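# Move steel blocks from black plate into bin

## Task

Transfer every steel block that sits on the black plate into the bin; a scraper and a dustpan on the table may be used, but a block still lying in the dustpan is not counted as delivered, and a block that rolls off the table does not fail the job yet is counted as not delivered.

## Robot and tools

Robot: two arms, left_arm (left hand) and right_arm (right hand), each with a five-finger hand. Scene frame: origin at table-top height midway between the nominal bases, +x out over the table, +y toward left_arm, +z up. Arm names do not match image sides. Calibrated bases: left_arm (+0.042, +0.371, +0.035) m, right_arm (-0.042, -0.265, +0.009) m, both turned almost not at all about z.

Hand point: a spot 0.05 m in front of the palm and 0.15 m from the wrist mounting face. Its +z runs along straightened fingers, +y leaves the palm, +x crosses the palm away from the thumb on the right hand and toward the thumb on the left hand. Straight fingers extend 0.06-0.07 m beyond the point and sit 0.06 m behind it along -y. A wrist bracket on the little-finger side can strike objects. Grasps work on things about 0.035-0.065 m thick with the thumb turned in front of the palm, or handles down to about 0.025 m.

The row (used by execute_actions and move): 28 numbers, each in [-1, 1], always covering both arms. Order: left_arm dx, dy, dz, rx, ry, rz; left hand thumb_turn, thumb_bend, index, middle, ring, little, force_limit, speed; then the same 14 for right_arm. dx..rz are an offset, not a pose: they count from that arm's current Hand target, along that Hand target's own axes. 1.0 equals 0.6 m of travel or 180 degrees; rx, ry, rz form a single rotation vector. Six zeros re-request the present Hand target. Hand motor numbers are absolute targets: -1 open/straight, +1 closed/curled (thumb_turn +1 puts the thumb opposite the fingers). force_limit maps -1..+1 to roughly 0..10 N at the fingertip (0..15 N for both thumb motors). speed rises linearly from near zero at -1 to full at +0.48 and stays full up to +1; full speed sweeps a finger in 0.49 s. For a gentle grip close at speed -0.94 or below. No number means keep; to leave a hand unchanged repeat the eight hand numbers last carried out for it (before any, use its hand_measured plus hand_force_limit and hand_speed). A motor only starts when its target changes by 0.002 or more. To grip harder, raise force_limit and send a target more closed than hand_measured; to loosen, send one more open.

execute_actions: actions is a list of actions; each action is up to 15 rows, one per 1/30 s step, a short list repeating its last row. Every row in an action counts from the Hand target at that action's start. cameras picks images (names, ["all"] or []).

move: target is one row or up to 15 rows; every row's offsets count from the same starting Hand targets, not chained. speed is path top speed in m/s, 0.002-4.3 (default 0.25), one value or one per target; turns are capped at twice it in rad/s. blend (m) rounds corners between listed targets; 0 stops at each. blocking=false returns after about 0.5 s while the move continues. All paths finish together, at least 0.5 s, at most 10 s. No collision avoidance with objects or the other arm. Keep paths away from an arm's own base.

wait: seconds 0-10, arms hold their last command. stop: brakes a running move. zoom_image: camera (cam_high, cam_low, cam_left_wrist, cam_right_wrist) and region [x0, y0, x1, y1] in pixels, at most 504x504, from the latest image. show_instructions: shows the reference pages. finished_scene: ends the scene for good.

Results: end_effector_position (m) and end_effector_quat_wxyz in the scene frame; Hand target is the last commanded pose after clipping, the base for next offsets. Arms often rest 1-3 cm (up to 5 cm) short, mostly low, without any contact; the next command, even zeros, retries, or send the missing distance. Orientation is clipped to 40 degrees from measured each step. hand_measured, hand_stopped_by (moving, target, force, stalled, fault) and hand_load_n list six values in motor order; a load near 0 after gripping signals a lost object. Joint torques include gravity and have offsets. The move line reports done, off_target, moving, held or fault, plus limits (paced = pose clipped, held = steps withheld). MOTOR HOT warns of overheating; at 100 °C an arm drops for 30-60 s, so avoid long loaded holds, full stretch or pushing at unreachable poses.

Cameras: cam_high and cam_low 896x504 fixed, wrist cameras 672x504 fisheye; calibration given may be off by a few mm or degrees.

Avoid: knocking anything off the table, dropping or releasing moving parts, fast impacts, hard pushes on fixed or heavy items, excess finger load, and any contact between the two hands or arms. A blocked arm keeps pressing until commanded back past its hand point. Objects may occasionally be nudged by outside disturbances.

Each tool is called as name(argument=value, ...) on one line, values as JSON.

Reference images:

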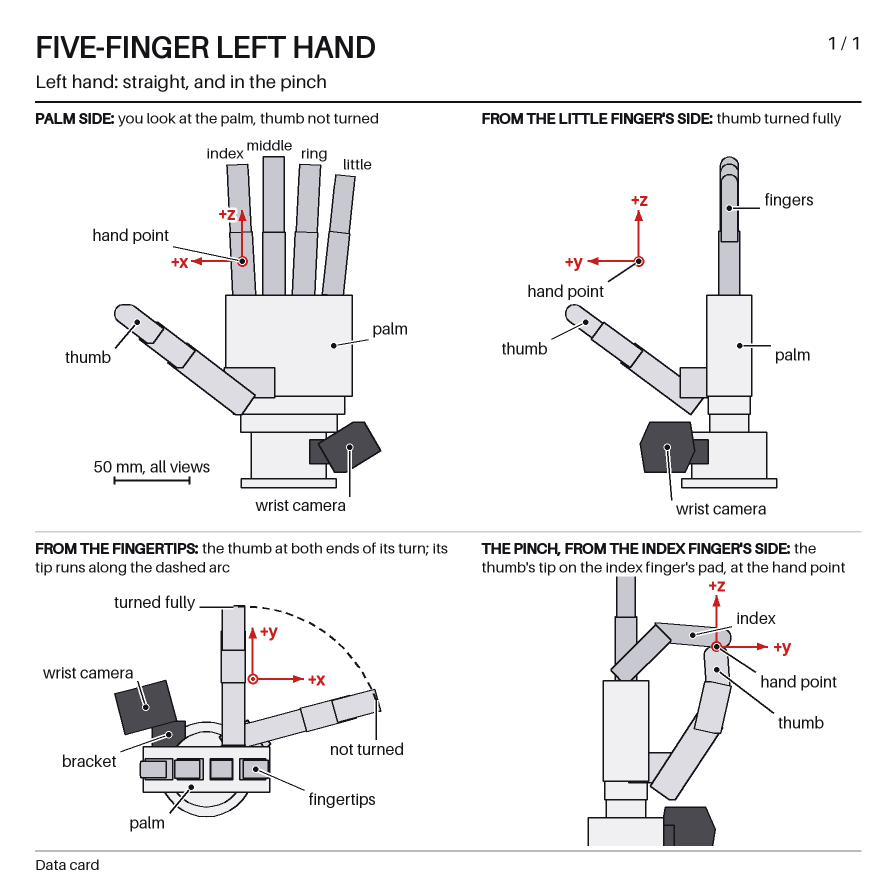

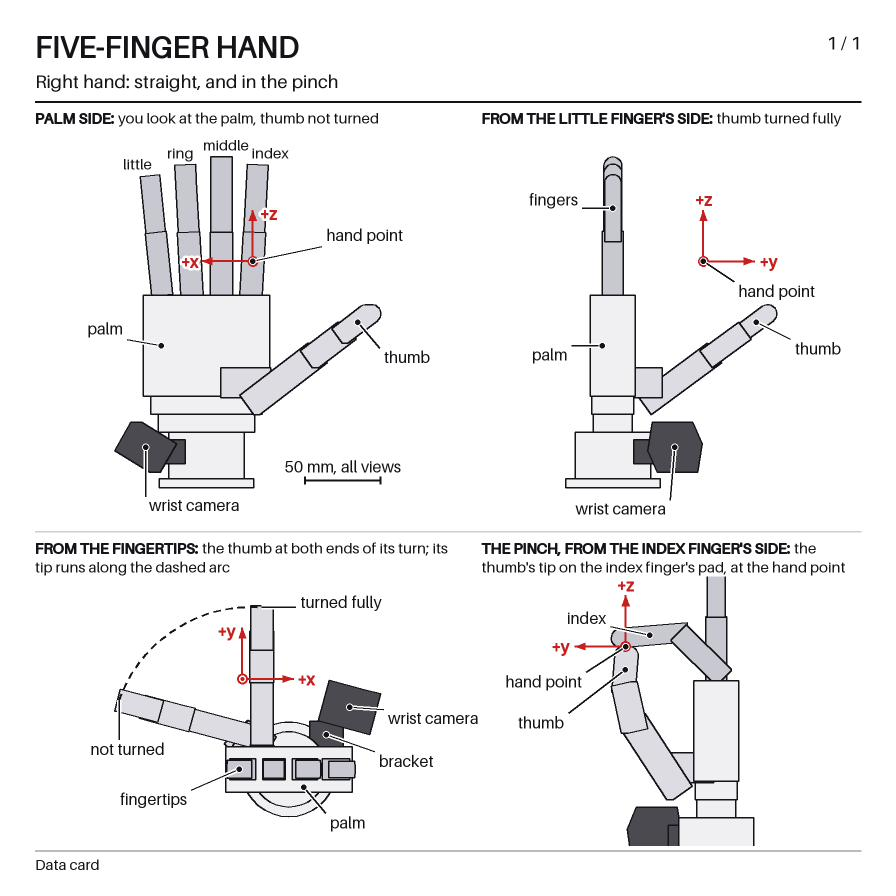

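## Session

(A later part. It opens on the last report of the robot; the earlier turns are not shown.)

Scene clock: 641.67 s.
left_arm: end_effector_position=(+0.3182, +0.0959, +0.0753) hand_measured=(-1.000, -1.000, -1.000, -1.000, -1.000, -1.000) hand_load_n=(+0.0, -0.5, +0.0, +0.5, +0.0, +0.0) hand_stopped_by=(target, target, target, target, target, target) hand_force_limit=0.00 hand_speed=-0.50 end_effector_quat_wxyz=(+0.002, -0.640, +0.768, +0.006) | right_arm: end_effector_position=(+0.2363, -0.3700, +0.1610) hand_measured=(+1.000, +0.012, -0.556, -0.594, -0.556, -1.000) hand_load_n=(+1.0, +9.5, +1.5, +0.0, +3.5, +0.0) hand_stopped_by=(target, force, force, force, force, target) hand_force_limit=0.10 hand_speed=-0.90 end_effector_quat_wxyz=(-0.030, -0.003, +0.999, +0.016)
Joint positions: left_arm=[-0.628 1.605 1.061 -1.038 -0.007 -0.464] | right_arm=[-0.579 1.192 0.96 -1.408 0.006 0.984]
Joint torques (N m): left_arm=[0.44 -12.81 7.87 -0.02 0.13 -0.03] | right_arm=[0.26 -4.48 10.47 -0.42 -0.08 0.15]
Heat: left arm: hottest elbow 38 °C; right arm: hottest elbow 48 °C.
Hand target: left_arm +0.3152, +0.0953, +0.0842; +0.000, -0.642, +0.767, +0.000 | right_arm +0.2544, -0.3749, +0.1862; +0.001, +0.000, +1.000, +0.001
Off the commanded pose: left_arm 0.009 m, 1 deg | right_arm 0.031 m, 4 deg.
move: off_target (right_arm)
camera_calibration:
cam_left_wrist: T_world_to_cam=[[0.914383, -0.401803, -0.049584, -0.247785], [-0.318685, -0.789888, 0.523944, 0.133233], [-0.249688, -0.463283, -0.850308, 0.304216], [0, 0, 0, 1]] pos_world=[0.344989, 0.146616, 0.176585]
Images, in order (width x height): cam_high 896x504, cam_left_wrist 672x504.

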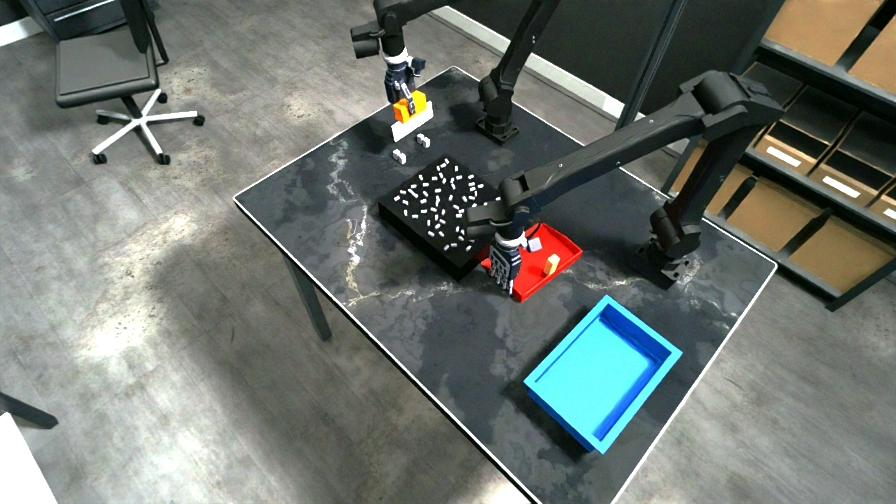

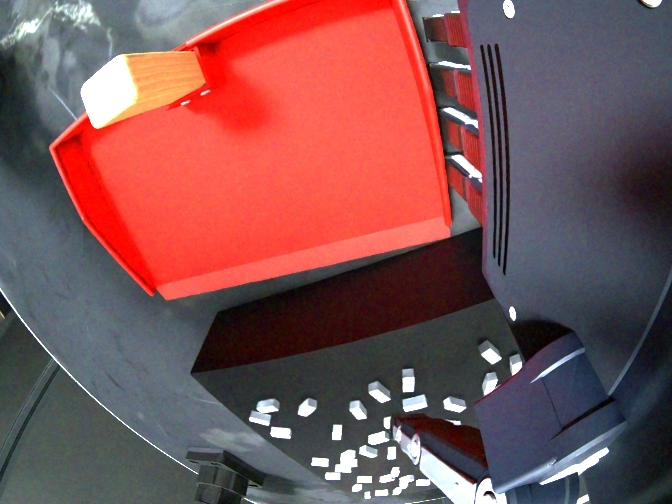

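move(target=[[0,0,-0.092,0,0,0,-1,-1,-1,-1,-1,-1,0,-0.5,0,0,0,0,0,0,1,0.8,-0.2,-0.2,-0.2,-1,0.1,-0.9],[0.013,0.074,-0.092,0,0,0,-1,-1,-1,-1,-1,-1,0,-0.5,0,0,0,0,0,0,1,0.8,-0.2,-0.2,-0.2,-1,0.1,-0.9],[0.013,0.074,-0.002,0,0,0,-1,-1,-1,-1,-1,-1,0,-0.5,0,0,0,0,0,0,1,0.8,-0.2,-0.2,-0.2,-1,0.1,-0.9]], cameras=["cam_left_wrist"], speed=[0.15,0.15,0.1])

Scene clock: 653.00 s.
left_arm: end_effector_position=(+0.2658, +0.1002, +0.0890) hand_measured=(-1.000, -1.000, -1.000, -1.000, -1.000, -1.000) hand_load_n=(+0.0, +0.0, +0.0, -0.5, +0.0, +0.0) hand_stopped_by=(target, target, target, target, target, target) hand_force_limit=0.00 hand_speed=-0.50 end_effector_quat_wxyz=(+0.001, -0.633, +0.774, +0.005) | right_arm: end_effector_position=(+0.2363, -0.3700, +0.1610) hand_measured=(+1.000, +0.012, -0.556, -0.594, -0.556, -1.000) hand_load_n=(+1.0, +9.0, +1.5, +0.0, +3.5, +0.0) hand_stopped_by=(target, force, force, force, force, target) hand_force_limit=0.10 hand_speed=-0.90 end_effector_quat_wxyz=(-0.030, -0.003, +0.999, +0.016)
Joint positions: left_arm=[-0.702 1.481 0.956 -1.055 -0.004 -0.519] | right_arm=[-0.579 1.192 0.96 -1.408 0.006 0.984]
Joint torques (N m): left_arm=[0.62 -7.82 8.55 0.65 0.02 -0.05] | right_arm=[0.26 -4.48 10.44 -0.4 -0.07 0.15]
Heat: left arm: hottest elbow 37 °C; right arm: hottest elbow 48 °C.
Hand target: left_arm +0.2701, +0.0954, +0.0854; +0.000, -0.642, +0.767, +0.000 | right_arm +0.2544, -0.3749, +0.1862; +0.001, +0.000, +1.000, +0.001
Off the commanded pose: left_arm 0.007 m, 1 deg | right_arm 0.031 m, 4 deg.
move: off_target (right_arm)
camera_calibration:
cam_left_wrist: T_world_to_cam=[[0.906871, -0.418785, -0.0469364, -0.193949], [-0.333743, -0.781753, 0.526762, 0.115771], [-0.257293, -0.46204, -0.848716, 0.306545], [0, 0, 0, 1]] pos_world=[0.293397, 0.150918, 0.190083]
Images, in order (width x height): cam_left_wrist 672x504.

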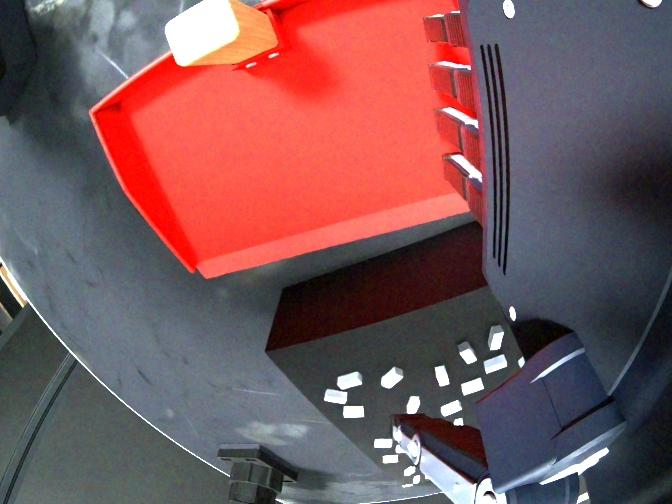

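move(target=[-0.0165,-0.093,0.012,0,0,0,-1,-1,-1,-1,-1,-1,0,-0.5,0,0,0,0,0,0,1,0.8,-0.2,-0.2,-0.2,-1,0.1,-0.9], cameras=["cam_left_wrist"], speed=0.07)

Scene clock: 659.83 s.
left_arm: end_effector_position=(+0.3008, +0.1033, +0.0781) hand_measured=(-1.000, -1.000, -1.000, -1.000, -1.000, -1.000) hand_load_n=(+0.0, +0.0, +0.0, -4.5, +0.0, +0.0) hand_stopped_by=(target, target, target, target, target, target) hand_force_limit=0.00 hand_speed=-0.50 end_effector_quat_wxyz=(-0.009, -0.637, +0.770, +0.013) | right_arm: end_effector_position=(+0.2363, -0.3700, +0.1610) hand_measured=(+1.000, +0.012, -0.556, -0.594, -0.556, -1.000) hand_load_n=(+1.0, +9.5, +2.0, +0.0, +3.5, +0.0) hand_stopped_by=(target, force, force, force, force, target) hand_force_limit=0.10 hand_speed=-0.90 end_effector_quat_wxyz=(-0.030, -0.003, +0.999, +0.016)
Joint positions: left_arm=[-0.631 1.573 1.024 -1.052 0.011 -0.459] | right_arm=[-0.579 1.192 0.96 -1.408 0.006 0.984]
Joint torques (N m): left_arm=[1.55 -7.24 12.72 0.46 -0.12 0.18] | right_arm=[0.32 -4.42 10.44 -0.39 -0.08 0.14]
Heat: left arm: hottest elbow 37 °C; right arm: hottest elbow 48 °C.
Hand target: left_arm +0.3268, +0.0953, +0.0782; +0.000, -0.642, +0.767, +0.000 | right_arm +0.2544, -0.3749, +0.1862; +0.001, +0.000, +1.000, +0.001
Off the commanded pose: left_arm 0.027 m, 2 deg | right_arm 0.031 m, 4 deg.
move: off_target (left_arm, right_arm)
camera_calibration:
cam_left_wrist: T_world_to_cam=[[0.909849, -0.408704, -0.0716704, -0.225005], [-0.31078, -0.785659, 0.534936, 0.128495], [-0.274939, -0.464437, -0.841847, 0.312694], [0, 0, 0, 1]] pos_world=[0.330626, 0.154219, 0.178378]
Images, in order (width x height): cam_left_wrist 672x504.

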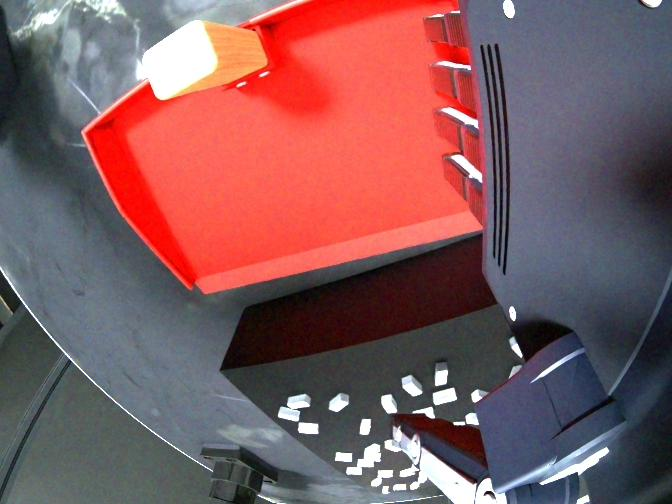

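move(target=[-0.0064,-0.04,0.0,0,0,0,-1,-1,-1,-1,-1,-1,0,-0.5,0,0,0,0,0,0,1,0.8,-0.2,-0.2,-0.2,-1,0.1,-0.9], cameras=["cam_left_wrist"], speed=0.05)

Scene clock: 665.20 s.
left_arm: end_effector_position=(+0.3256, +0.1011, +0.0789) hand_measured=(-1.000, -1.000, -1.000, -1.000, -1.000, -1.000) hand_load_n=(+0.0, +0.0, +0.0, -4.0, +0.0, +0.0) hand_stopped_by=(target, target, target, target, target, target) hand_force_limit=0.00 hand_speed=-0.50 end_effector_quat_wxyz=(-0.009, -0.637, +0.770, +0.011) | right_arm: end_effector_position=(+0.2363, -0.3700, +0.1610) hand_measured=(+1.000, +0.012, -0.556, -0.594, -0.556, -1.000) hand_load_n=(+1.0, +9.0, +1.5, +0.0, +3.0, +0.0) hand_stopped_by=(target, force, force, force, force, target) hand_force_limit=0.10 hand_speed=-0.90 end_effector_quat_wxyz=(-0.030, -0.003, +0.999, +0.016)
Joint positions: left_arm=[-0.601 1.619 1.084 -1.061 0.011 -0.429] | right_arm=[-0.579 1.192 0.96 -1.408 0.006 0.984]
Joint torques (N m): left_arm=[1.85 -8.06 12.92 0.32 -0.16 0.15] | right_arm=[0.26 -4.42 10.44 -0.39 -0.07 0.14]
Heat: left arm: hottest elbow 37 °C; right arm: hottest elbow 48 °C.
Hand target: left_arm +0.3511, +0.0949, +0.0782; +0.000, -0.642, +0.767, +0.000 | right_arm +0.2544, -0.3749, +0.1862; +0.001, +0.000, +1.000, +0.001
Off the commanded pose: left_arm 0.026 m, 2 deg | right_arm 0.031 m, 4 deg.
move: off_target (left_arm, right_arm)
camera_calibration:
cam_left_wrist: T_world_to_cam=[[0.910117, -0.408904, -0.0669658, -0.248833], [-0.312633, -0.783734, 0.536677, 0.134266], [-0.271933, -0.467503, -0.841126, 0.31838], [0, 0, 0, 1]] pos_world=[0.355021, 0.152324, 0.179076]
Images, in order (width x height): cam_left_wrist 672x504.

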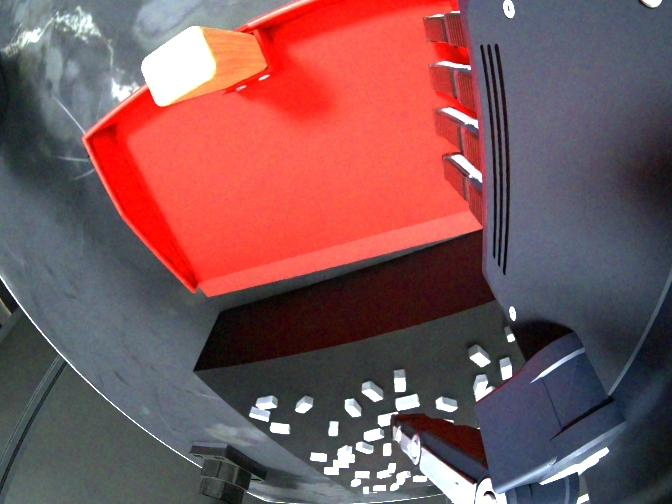

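move(target=[[0.0,0.03,-0.17,0,0,0,-1,-1,-1,-1,-1,-1,0,-0.5,0,0,0,0,0,0,1,0.8,-0.2,-0.2,-0.2,-1,0.1,-0.9],[-0.1195,0.2343,-0.183,0,0,-0.4056,-1,-1,-1,-1,-1,-1,0,-0.5,0,0,0,0,0,0,1,0.8,-0.2,-0.2,-0.2,-1,0.1,-0.9]], cameras=["cam_left_wrist"], speed=[0.15,0.2])

Scene clock: 680.60 s.
left_arm: end_effector_position=(+0.2258, +0.1900, +0.1842) hand_measured=(-1.000, -1.000, -1.000, -1.000, -1.000, -1.000) hand_load_n=(+0.0, +0.0, +0.0, +0.0, +0.0, +0.5) hand_stopped_by=(target, target, target, target, target, target) hand_force_limit=0.00 hand_speed=-0.50 end_effector_quat_wxyz=(-0.004, +0.970, -0.244, -0.006) | right_arm: end_effector_position=(+0.2363, -0.3700, +0.1610) hand_measured=(+1.000, +0.012, -0.556, -0.594, -0.556, -1.000) hand_load_n=(+1.0, +9.0, +1.5, +0.0, +3.5, +0.0) hand_stopped_by=(target, force, force, force, force, target) hand_force_limit=0.10 hand_speed=-0.90 end_effector_quat_wxyz=(-0.030, -0.003, +0.999, +0.016)
Joint positions: left_arm=[-0.533 0.909 0.771 -1.446 -0.004 -1.627] | right_arm=[-0.579 1.192 0.96 -1.408 0.006 0.984]
Joint torques (N m): left_arm=[0.26 -1.96 9.66 -0.29 0 -0.05] | right_arm=[0.21 -4.48 10.45 -0.39 -0.07 0.13]
Heat: left arm: hottest elbow 38 °C; right arm: hottest elbow 48 °C.
Hand target: left_arm +0.2253, +0.1902, +0.1881; +0.000, +0.972, -0.234, +0.000 | right_arm +0.2544, -0.3749, +0.1862; +0.001, +0.000, +1.000, +0.001
Off the commanded pose: left_arm 0.004 m, 1 deg | right_arm 0.031 m, 4 deg.
move: off_target (right_arm)
camera_calibration:
cam_left_wrist: T_world_to_cam=[[0.664061, 0.746711, -0.0380311, -0.283921], [0.65083, -0.552257, 0.520992, -0.142381], [0.368027, -0.370722, -0.852714, 0.260703], [0, 0, 0, 1]] pos_world=[0.185261, 0.230024, 0.285686]
Images, in order (width x height): cam_left_wrist 672x504.

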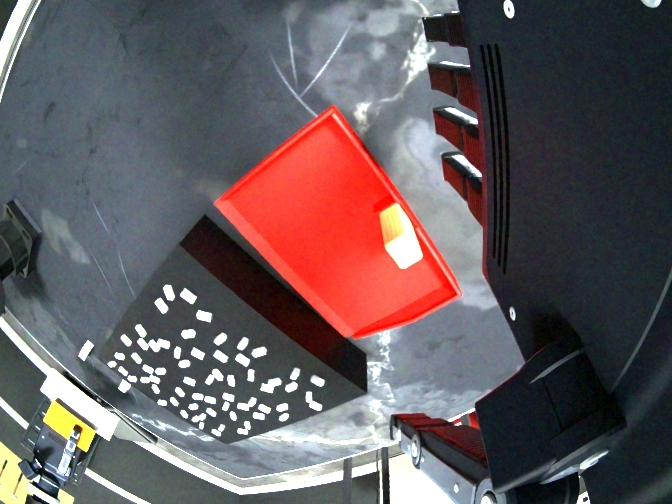

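move(target=[[0,0,0.19,0,0,0,-1,-1,-1,-1,-1,-1,0,-0.5,0,0,0,0,0,0,1,0.8,-0.2,-0.2,-0.2,-1,0.1,-0.9],[0.0416,0.0817,0.19,0,0,0,-1,-1,-1,-1,-1,-1,0,-0.5,0,0,0,0,0,0,1,0.8,-0.2,-0.2,-0.2,-1,0.1,-0.9]], cameras=["cam_left_wrist","cam_high"], speed=[0.15,0.06])

zoom_image(camera="cam_high", region=[440, 180, 640, 360])

Scene clock: 691.97 s.
left_arm: end_effector_position=(+0.2161, +0.1607, +0.0691) hand_measured=(-1.000, -1.000, -1.000, -1.000, -1.000, -1.000) hand_load_n=(+0.0, +0.0, +0.0, +1.0, +0.0, +0.0) hand_stopped_by=(target, target, target, target, target, target) hand_force_limit=0.00 hand_speed=-0.50 end_effector_quat_wxyz=(-0.024, +0.974, -0.224, -0.015) | right_arm: end_effector_position=(+0.2363, -0.3700, +0.1610) hand_measured=(+1.000, +0.012, -0.556, -0.594, -0.556, -1.000) hand_load_n=(+1.0, +9.5, +1.5, +0.0, +3.5, +0.0) hand_stopped_by=(target, force, force, force, force, target) hand_force_limit=0.10 hand_speed=-0.90 end_effector_quat_wxyz=(-0.030, -0.003, +0.999, +0.016)
Joint positions: left_arm=[-0.696 1.09 0.564 -1.093 -0.029 -1.832] | right_arm=[-0.579 1.192 0.96 -1.408 0.006 0.984]
Joint torques (N m): left_arm=[-0.62 0.67 10.88 2 0.95 0.01] | right_arm=[0.21 -4.42 10.44 -0.38 -0.07 0.14]
Heat: left arm: hottest elbow 37 °C; right arm: hottest elbow 49 °C.
Hand target: left_arm +0.2252, +0.1352, +0.0740; +0.000, +0.972, -0.234, +0.000 | right_arm +0.2544, -0.3749, +0.1862; +0.001, +0.000, +1.000, +0.001
Off the commanded pose: left_arm 0.028 m, 3 deg | right_arm 0.031 m, 4 deg.
move: off_target (left_arm, right_arm)
camera_calibration:
cam_left_wrist: T_world_to_cam=[[0.631817, 0.775056, -0.00975952, -0.259518], [0.677749, -0.546296, 0.492156, -0.0970587], [0.376117, -0.317567, -0.870452, 0.146208], [0, 0, 0, 1]] pos_world=[0.174758, 0.194549, 0.172502]
Images, in order (width x height): cam_high 896x504, cam_left_wrist 672x504.

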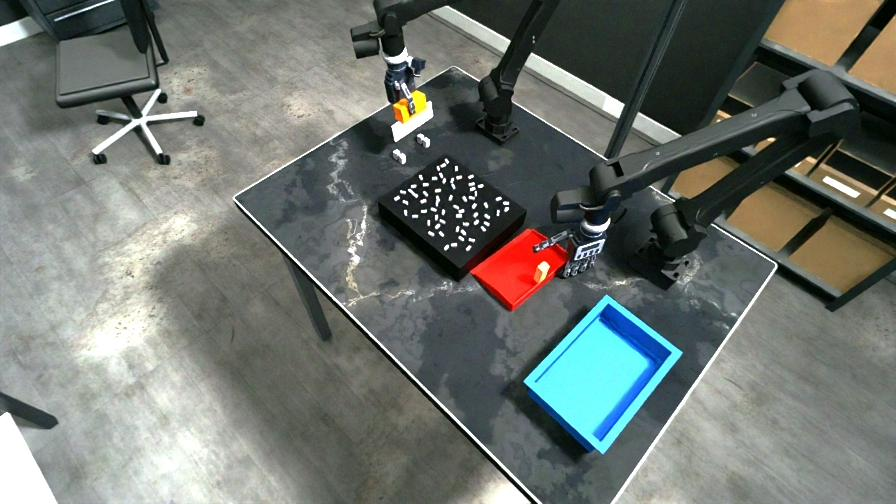

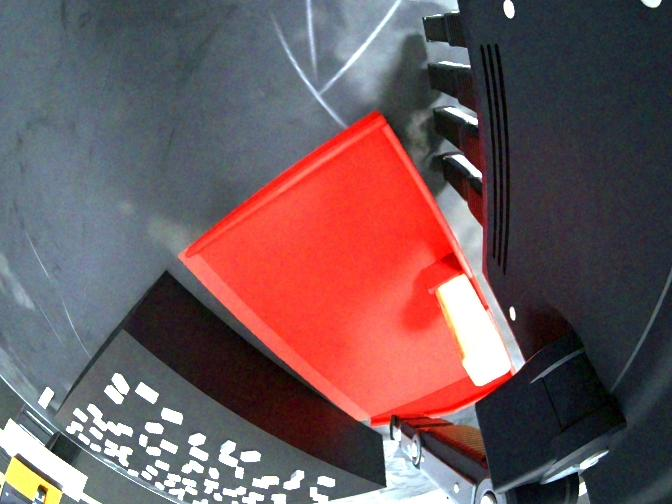

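Scaled by 2.520.

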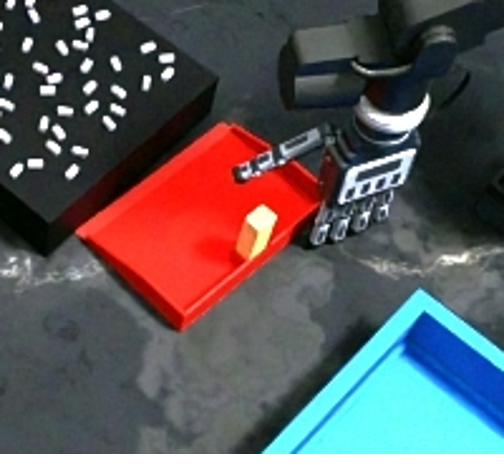

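execute_actions(actions=[], cameras=["cam_high","cam_left_wrist","cam_right_wrist"])

Scene clock: 706.90 s.
left_arm: end_effector_position=(+0.2161, +0.1607, +0.0691) hand_measured=(-1.000, -1.000, -1.000, -1.000, -1.000, -1.000) hand_load_n=(-0.5, +0.0, +0.0, +1.0, +0.0, +0.0) hand_stopped_by=(target, target, target, target, target, target) hand_force_limit=0.00 hand_speed=-0.50 end_effector_quat_wxyz=(-0.024, +0.974, -0.224, -0.015) | right_arm: end_effector_position=(+0.2363, -0.3700, +0.1610) hand_measured=(+1.000, +0.012, -0.556, -0.594, -0.556, -1.000) hand_load_n=(+0.5, +9.0, +1.5, +0.0, +3.5, +0.0) hand_stopped_by=(target, force, force, force, force, target) hand_force_limit=0.10 hand_speed=-0.90 end_effector_quat_wxyz=(-0.030, -0.003, +0.999, +0.016)
Joint positions: left_arm=[-0.696 1.09 0.564 -1.093 -0.029 -1.832] | right_arm=[-0.579 1.192 0.96 -1.408 0.006 0.984]
Joint velocities: within noise
Joint torques (N m): left_arm=[-0.73 0.5 10.89 2.03 0.95 0] | right_arm=[0.26 -4.48 10.45 -0.44 -0.07 0.14]
Heat: left arm: hottest elbow 36 °C; right arm: hottest elbow 49 °C.
Hand target: left_arm +0.2252, +0.1352, +0.0740; +0.000, +0.972, -0.234, +0.000 | right_arm +0.2544, -0.3749, +0.1862; +0.001, +0.000, +1.000, +0.001
Off the commanded pose: left_arm 0.028 m, 3 deg | right_arm 0.031 m, 4 deg.
camera_calibration:
cam_left_wrist: T_world_to_cam=[[0.631817, 0.775056, -0.00975952, -0.259518], [0.677749, -0.546296, 0.492156, -0.0970587], [0.376117, -0.317567, -0.870452, 0.146208], [0, 0, 0, 1]] pos_world=[0.174758, 0.194549, 0.172502]
cam_right_wrist: T_world_to_cam=[[-0.290858, 0.956534, 0.0210669, 0.419359], [0.849676, 0.248118, 0.465282, -0.185794], [0.439832, 0.153231, -0.884912, 0.210327], [0, 0, 0, 1]] pos_world=[0.18733, -0.387262, 0.263733]
Images, in order (width x height): cam_high 896x504, cam_left_wrist 672x504, cam_right_wrist 672x504.

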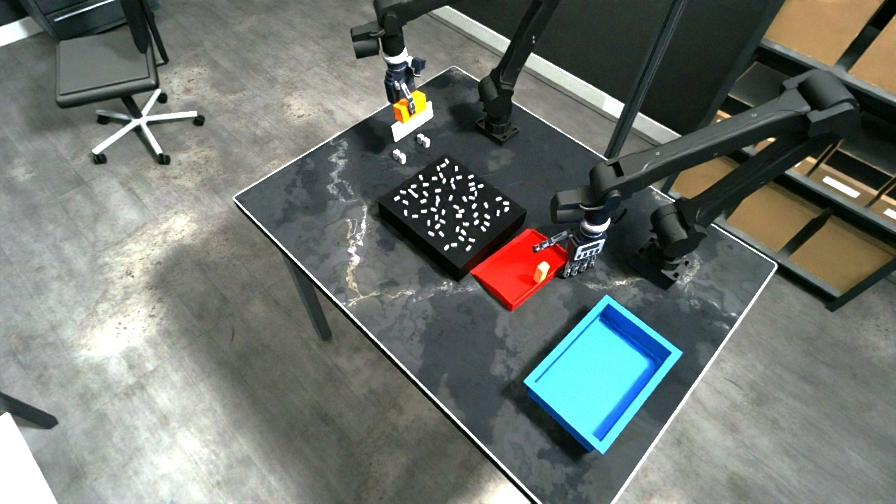

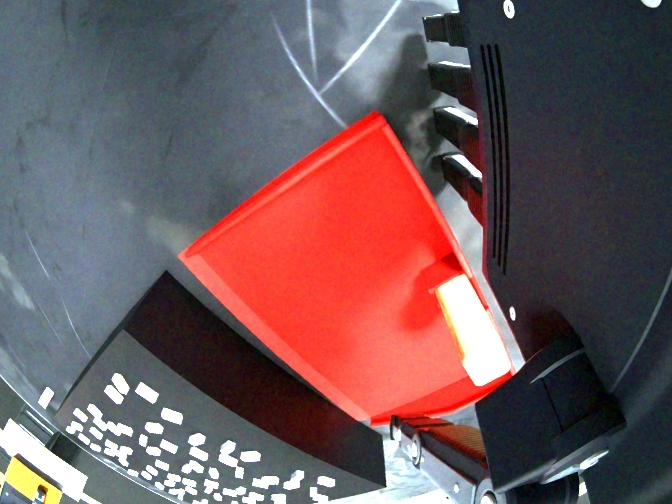

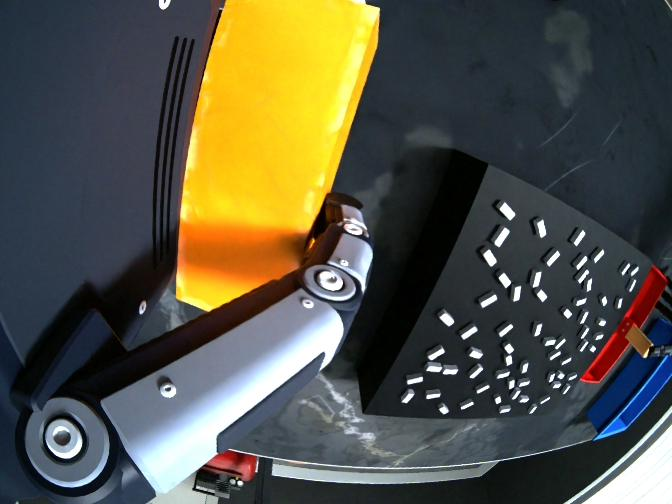

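zoom_image(camera="cam_high", region=[440, 200, 640, 330])

zoom_image(camera="cam_left_wrist", region=[120, 200, 520, 500])

Scaled by 2.520.

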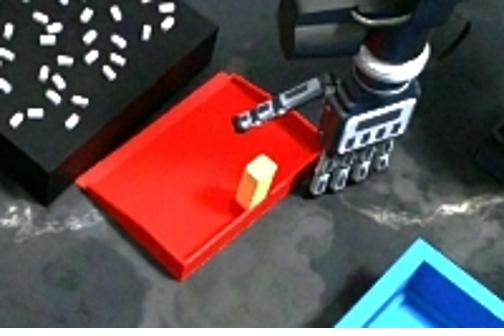

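Scaled by 1.260 from the camera's 672x504 image, which has a finer 960x720 frame.

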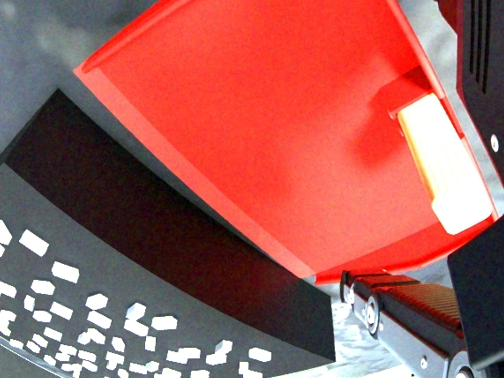

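zoom_image(camera="cam_high", region=[450, 200, 550, 300])

zoom_image(camera="cam_left_wrist", region=[250, 300, 450, 500])

zoom_image(camera="cam_left_wrist", region=[120, 200, 320, 400])

Scaled by 5.040.

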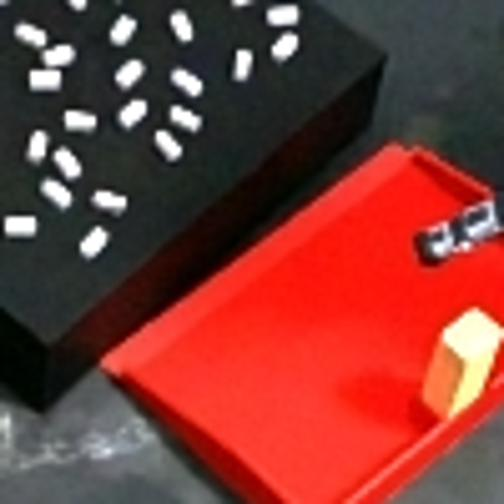

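Scaled by 2.520 from the camera's 672x504 image, which has a finer 960x720 frame.

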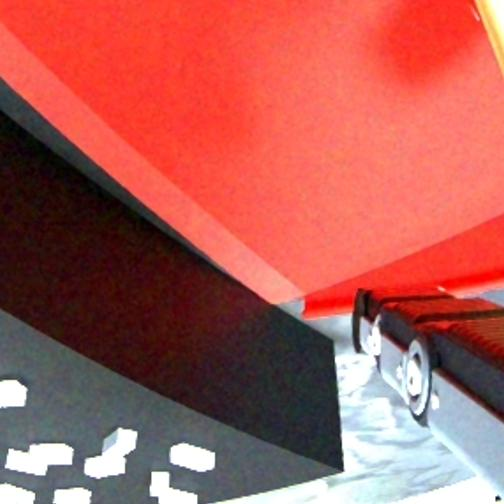

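Scaled by 2.520 from the camera's 672x504 image, which has a finer 960x720 frame.

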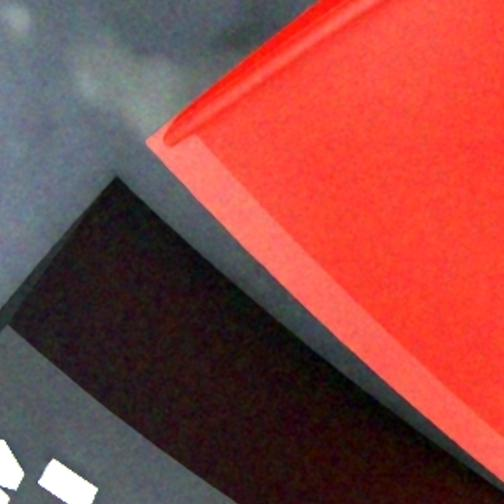

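move(target=[0.0265,0.052,0,0,0,0,-1,-1,-1,-1,-1,-1,0,-0.5,0,0,0,0,0,0,1,0.8,-0.2,-0.2,-0.2,-1,0.1,-0.9], speed=0.04, cameras=["cam_high","cam_left_wrist"])

zoom_image(camera="cam_high", region=[450, 200, 550, 300])

Scene clock: 744.67 s.
left_arm: end_effector_position=(+0.2137, +0.1361, +0.0675) hand_measured=(-1.000, -1.000, -1.000, -1.000, -1.000, -1.000) hand_load_n=(+0.0, +0.0, +0.0, +1.5, +0.0, +0.0) hand_stopped_by=(target, target, target, target, target, target) hand_force_limit=0.00 hand_speed=-0.50 end_effector_quat_wxyz=(-0.033, +0.975, -0.219, -0.021) | right_arm: end_effector_position=(+0.2363, -0.3700, +0.1610) hand_measured=(+1.000, +0.012, -0.556, -0.594, -0.556, -1.000) hand_load_n=(+1.0, +9.0, +1.5, +0.0, +3.5, +0.0) hand_stopped_by=(target, force, force, force, force, target) hand_force_limit=0.10 hand_speed=-0.90 end_effector_quat_wxyz=(-0.030, -0.003, +0.999, +0.016)
Joint positions: left_arm=[-0.785 1.157 0.608 -1.093 -0.032 -1.93] | right_arm=[-0.579 1.192 0.96 -1.408 0.006 0.984]
Joint torques (N m): left_arm=[-0.73 0.26 11.73 2.63 1.12 0.05] | right_arm=[0.32 -4.42 10.45 -0.4 -0.07 0.13]
Heat: left arm: hottest elbow 36 °C; right arm: hottest elbow 49 °C.
Hand target: left_arm +0.2251, +0.1002, +0.0740; +0.000, +0.972, -0.234, +0.000 | right_arm +0.2544, -0.3749, +0.1862; +0.001, +0.000, +1.000, +0.001
Off the commanded pose: left_arm 0.038 m, 5 deg | right_arm 0.031 m, 4 deg.
move: off_target (left_arm, right_arm)
camera_calibration:
cam_left_wrist: T_world_to_cam=[[0.624936, 0.780676, 0.000609029, -0.238976], [0.686667, -0.550052, 0.475322, -0.108292], [0.371407, -0.296628, -0.879812, 0.13661], [0, 0, 0, 1]] pos_world=[0.172967, 0.167519, 0.171811]
Images, in order (width x height): cam_high 896x504, cam_left_wrist 672x504.

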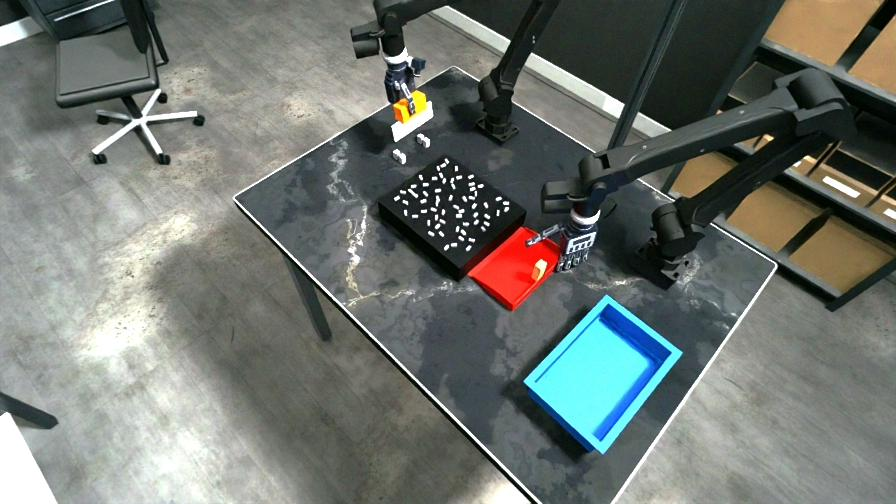

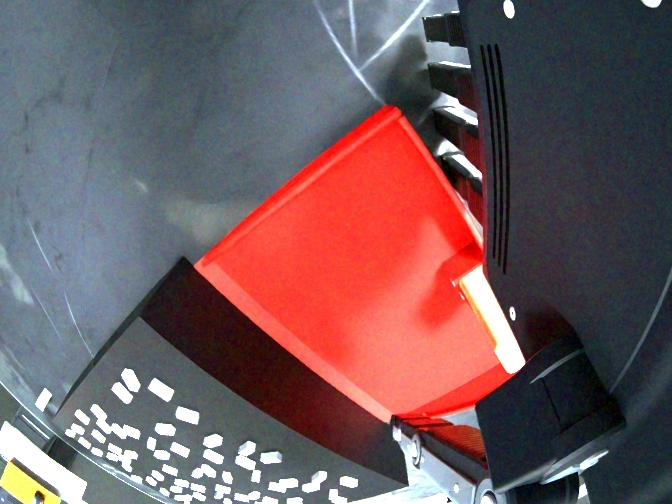

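Scaled by 5.040.

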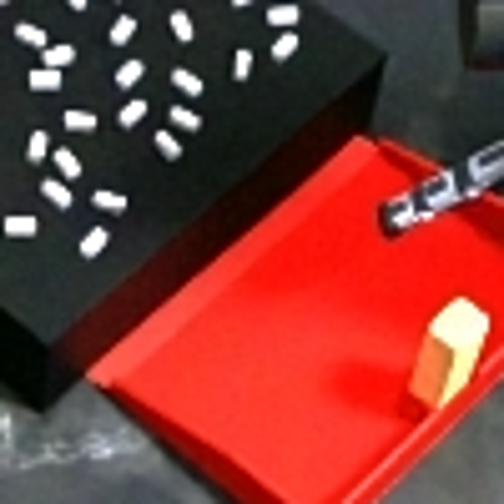

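zoom_image(camera="cam_left_wrist", region=[170, 230, 420, 430])

Scaled by 2.016 from the camera's 672x504 image, which has a finer 960x720 frame.

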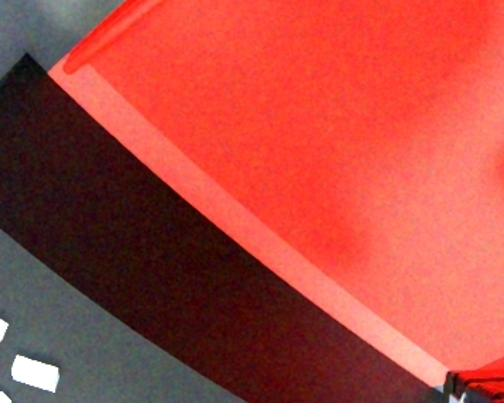

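move(target=[[-0.053,-0.104,0,0,0,0,-1,-1,-1,-1,-1,-1,0,-0.5,0,0,0,0,0,0,1,0.8,-0.2,-0.2,-0.2,-1,0.1,-0.9],[-0.053,-0.104,-0.25,0,0,0,-1,-1,-1,-1,-1,-1,0,-0.5,0,0,0,0,0,0,1,0.8,-0.2,-0.2,-0.2,-1,0.1,-0.9],[0.094,-0.366,-0.35,0,0,0,-1,-1,-1,-1,-1,-1,0,-0.5,0,0,0,0,0,0,1,0.8,-0.2,-0.2,-0.2,-1,0.1,-0.9]], speed=[0.06,0.15,0.2], blend=[0,0.03,0], cameras=["cam_high","cam_left_wrist"])

zoom_image(camera="cam_high", region=[370, 140, 590, 320])

Scene clock: 762.67 s.
left_arm: end_effector_position=(+0.3582, +0.2695, +0.2630) hand_measured=(-1.000, -1.000, -1.000, -1.000, -1.000, -1.000) hand_load_n=(+0.0, +0.0, +0.0, +0.0, +0.0, +0.0) hand_stopped_by=(target, target, target, target, target, target) hand_force_limit=0.00 hand_speed=-0.50 end_effector_quat_wxyz=(-0.001, +0.973, -0.230, -0.024) | right_arm: end_effector_position=(+0.2363, -0.3700, +0.1610) hand_measured=(+1.000, +0.012, -0.556, -0.594, -0.556, -1.000) hand_load_n=(+1.0, +9.5, +1.5, +0.0, +3.5, +0.0) hand_stopped_by=(target, force, force, force, force, target) hand_force_limit=0.10 hand_speed=-0.90 end_effector_quat_wxyz=(-0.030, -0.003, +0.999, +0.016)
Joint positions: left_arm=[-0.093 1.202 1.173 -1.589 -0.007 -1.216] | right_arm=[-0.579 1.192 0.96 -1.408 0.006 0.984]
Joint torques (N m): left_arm=[1.2 -4.54 15.49 -0.35 0.15 0.19] | right_arm=[0.32 -4.54 10.44 -0.39 -0.08 0.14]
Heat: left arm: hottest elbow 36 °C; right arm: hottest elbow 49 °C.
Hand target: left_arm +0.3754, +0.2699, +0.2841; +0.000, +0.972, -0.234, +0.000 | right_arm +0.2544, -0.3749, +0.1862; +0.001, +0.000, +1.000, +0.001
Off the commanded pose: left_arm 0.027 m, 3 deg | right_arm 0.031 m, 4 deg.
move: off_target (left_arm, right_arm)
camera_calibration:
cam_left_wrist: T_world_to_cam=[[0.640189, 0.765888, -0.0597839, -0.419006], [0.685268, -0.534157, 0.495059, -0.23609], [0.347226, -0.357899, -0.8668, 0.316306], [0, 0, 0, 1]] pos_world=[0.320199, 0.308008, 0.366003]
Images, in order (width x height): cam_high 896x504, cam_left_wrist 672x504.

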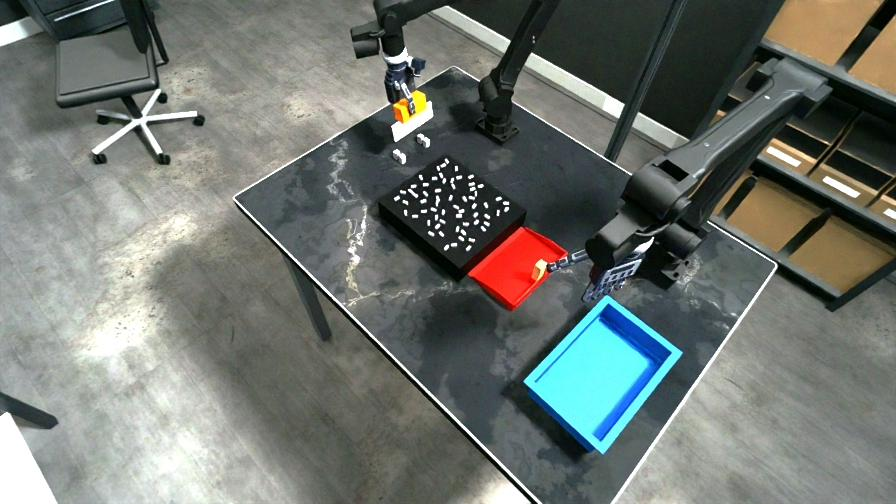

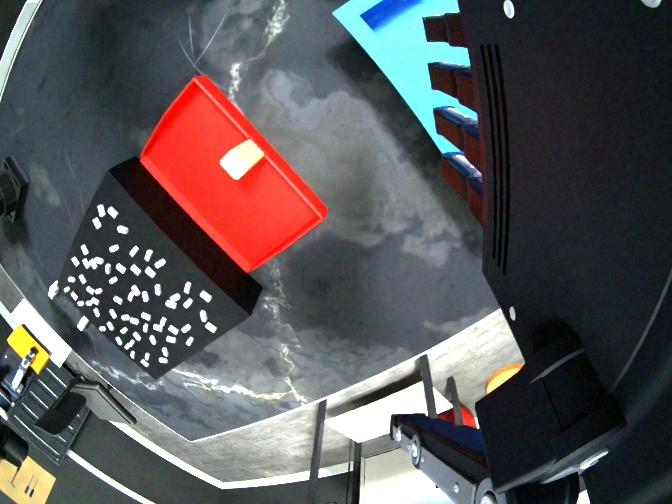

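Scaled by 2.291.

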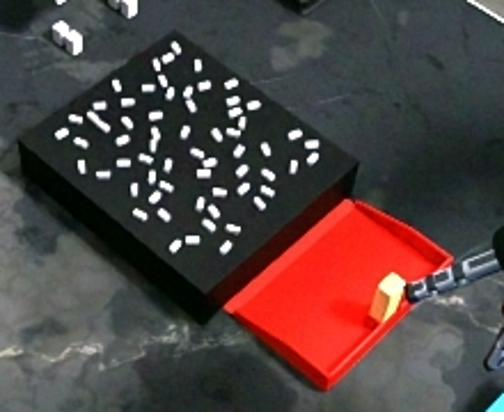

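zoom_image(camera="cam_high", region=[370, 70, 470, 170])

Scaled by 5.040.

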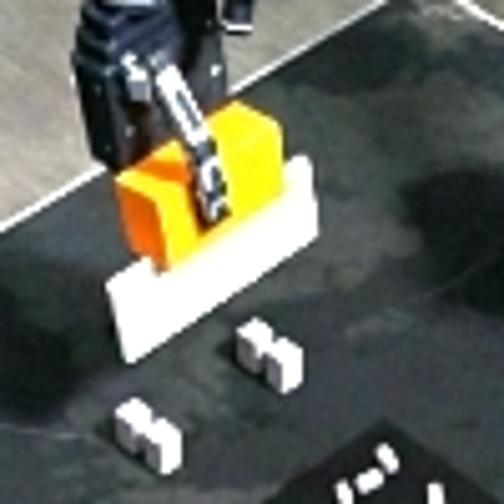

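move(target=[0,0,0,0,0,0,-1,-1,-1,-1,-1,-1,0,-0.5,-0.1243,0.1832,0.0,0.01,-0.012,0.0833,1,0.8,-0.2,-0.2,-0.2,-1,0.1,-0.9], speed=0.1, cameras=["all"])

zoom_image(camera="cam_high", region=[360, 100, 540, 260])

Scene clock: 804.50 s.
left_arm: end_effector_position=(+0.3580, +0.2690, +0.2630) hand_measured=(-1.000, -1.000, -1.000, -1.000, -1.000, -1.000) hand_load_n=(+0.0, +0.0, +0.0, +0.0, +0.0, +0.0) hand_stopped_by=(target, target, target, target, target, target) hand_force_limit=0.00 hand_speed=-0.50 end_effector_quat_wxyz=(-0.001, +0.973, -0.231, -0.024) | right_arm: end_effector_position=(+0.3037, -0.2675, +0.1635) hand_measured=(+1.000, +0.012, -0.556, -0.594, -0.556, -1.000) hand_load_n=(+1.0, +9.0, +1.5, +0.0, +3.5, +0.0) hand_stopped_by=(target, force, force, force, force, target) hand_force_limit=0.10 hand_speed=-0.90 end_effector_quat_wxyz=(-0.015, +0.129, +0.991, -0.015)
Joint positions: left_arm=[-0.095 1.202 1.173 -1.589 -0.007 -1.216] | right_arm=[-0.15 1.18 0.967 -1.388 0.031 1.677]
Joint torques (N m): left_arm=[1.14 -4.37 15.53 -0.4 0.14 0.19] | right_arm=[0.5 -3.14 10.7 0.4 0.15 0.15]
Heat: left arm: hottest elbow 45 °C; right arm: hottest elbow 49 °C.
Hand target: left_arm +0.3754, +0.2699, +0.2841; +0.000, +0.972, -0.234, +0.000 | right_arm +0.3289, -0.2649, +0.1864; +0.019, +0.130, +0.991, -0.015
Off the commanded pose: left_arm 0.027 m, 3 deg | right_arm 0.034 m, 4 deg.
move: off_target (left_arm, right_arm)
camera_calibration:
cam_left_wrist: T_world_to_cam=[[0.641378, 0.764891, -0.0598011, -0.418705], [0.684421, -0.535193, 0.495113, -0.235665], [0.346702, -0.358484, -0.866768, 0.316533], [0, 0, 0, 1]] pos_world=[0.320099, 0.307609, 0.366003]
cam_right_wrist: T_world_to_cam=[[-0.032809, 0.998087, -0.0523991, 0.285645], [0.87749, 0.0538639, 0.47656, -0.33193], [0.478471, -0.0303442, -0.877579, 0.105186], [0, 0, 0, 1]] pos_world=[0.250309, -0.264028, 0.265461]

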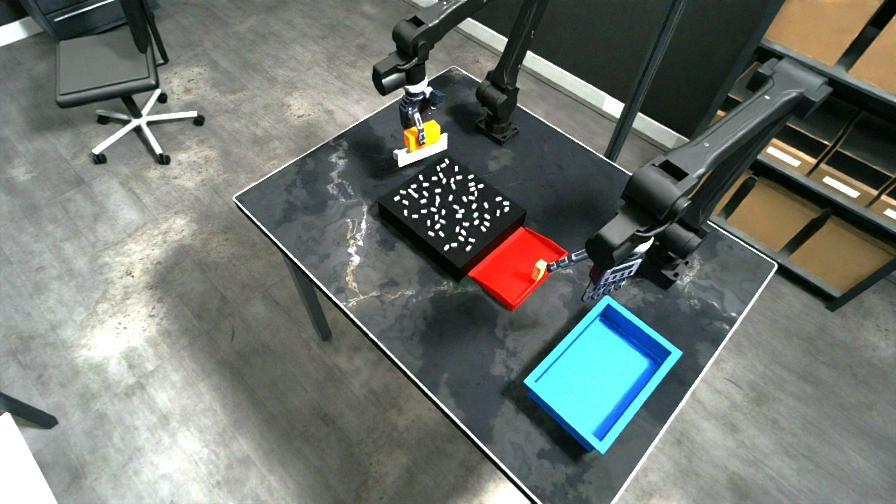

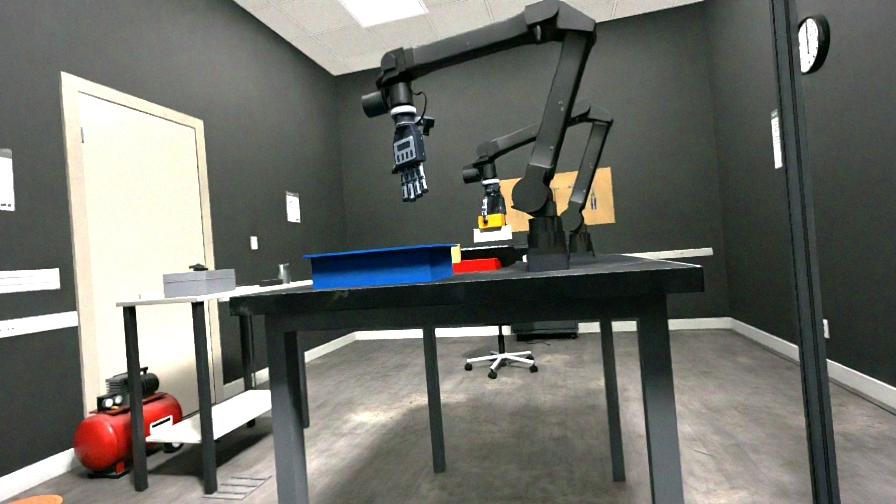

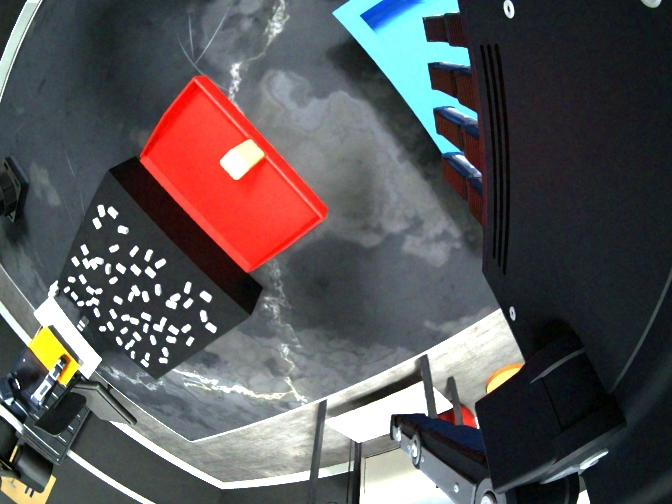

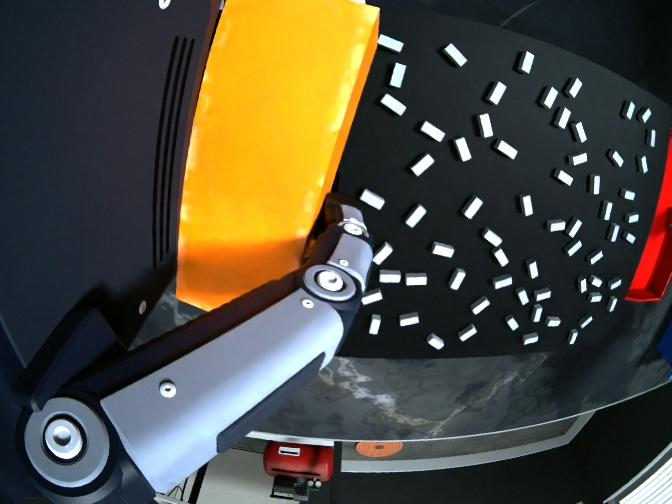

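Scaled by 2.800.

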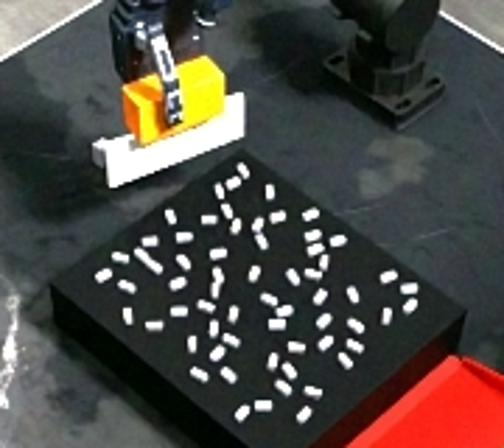

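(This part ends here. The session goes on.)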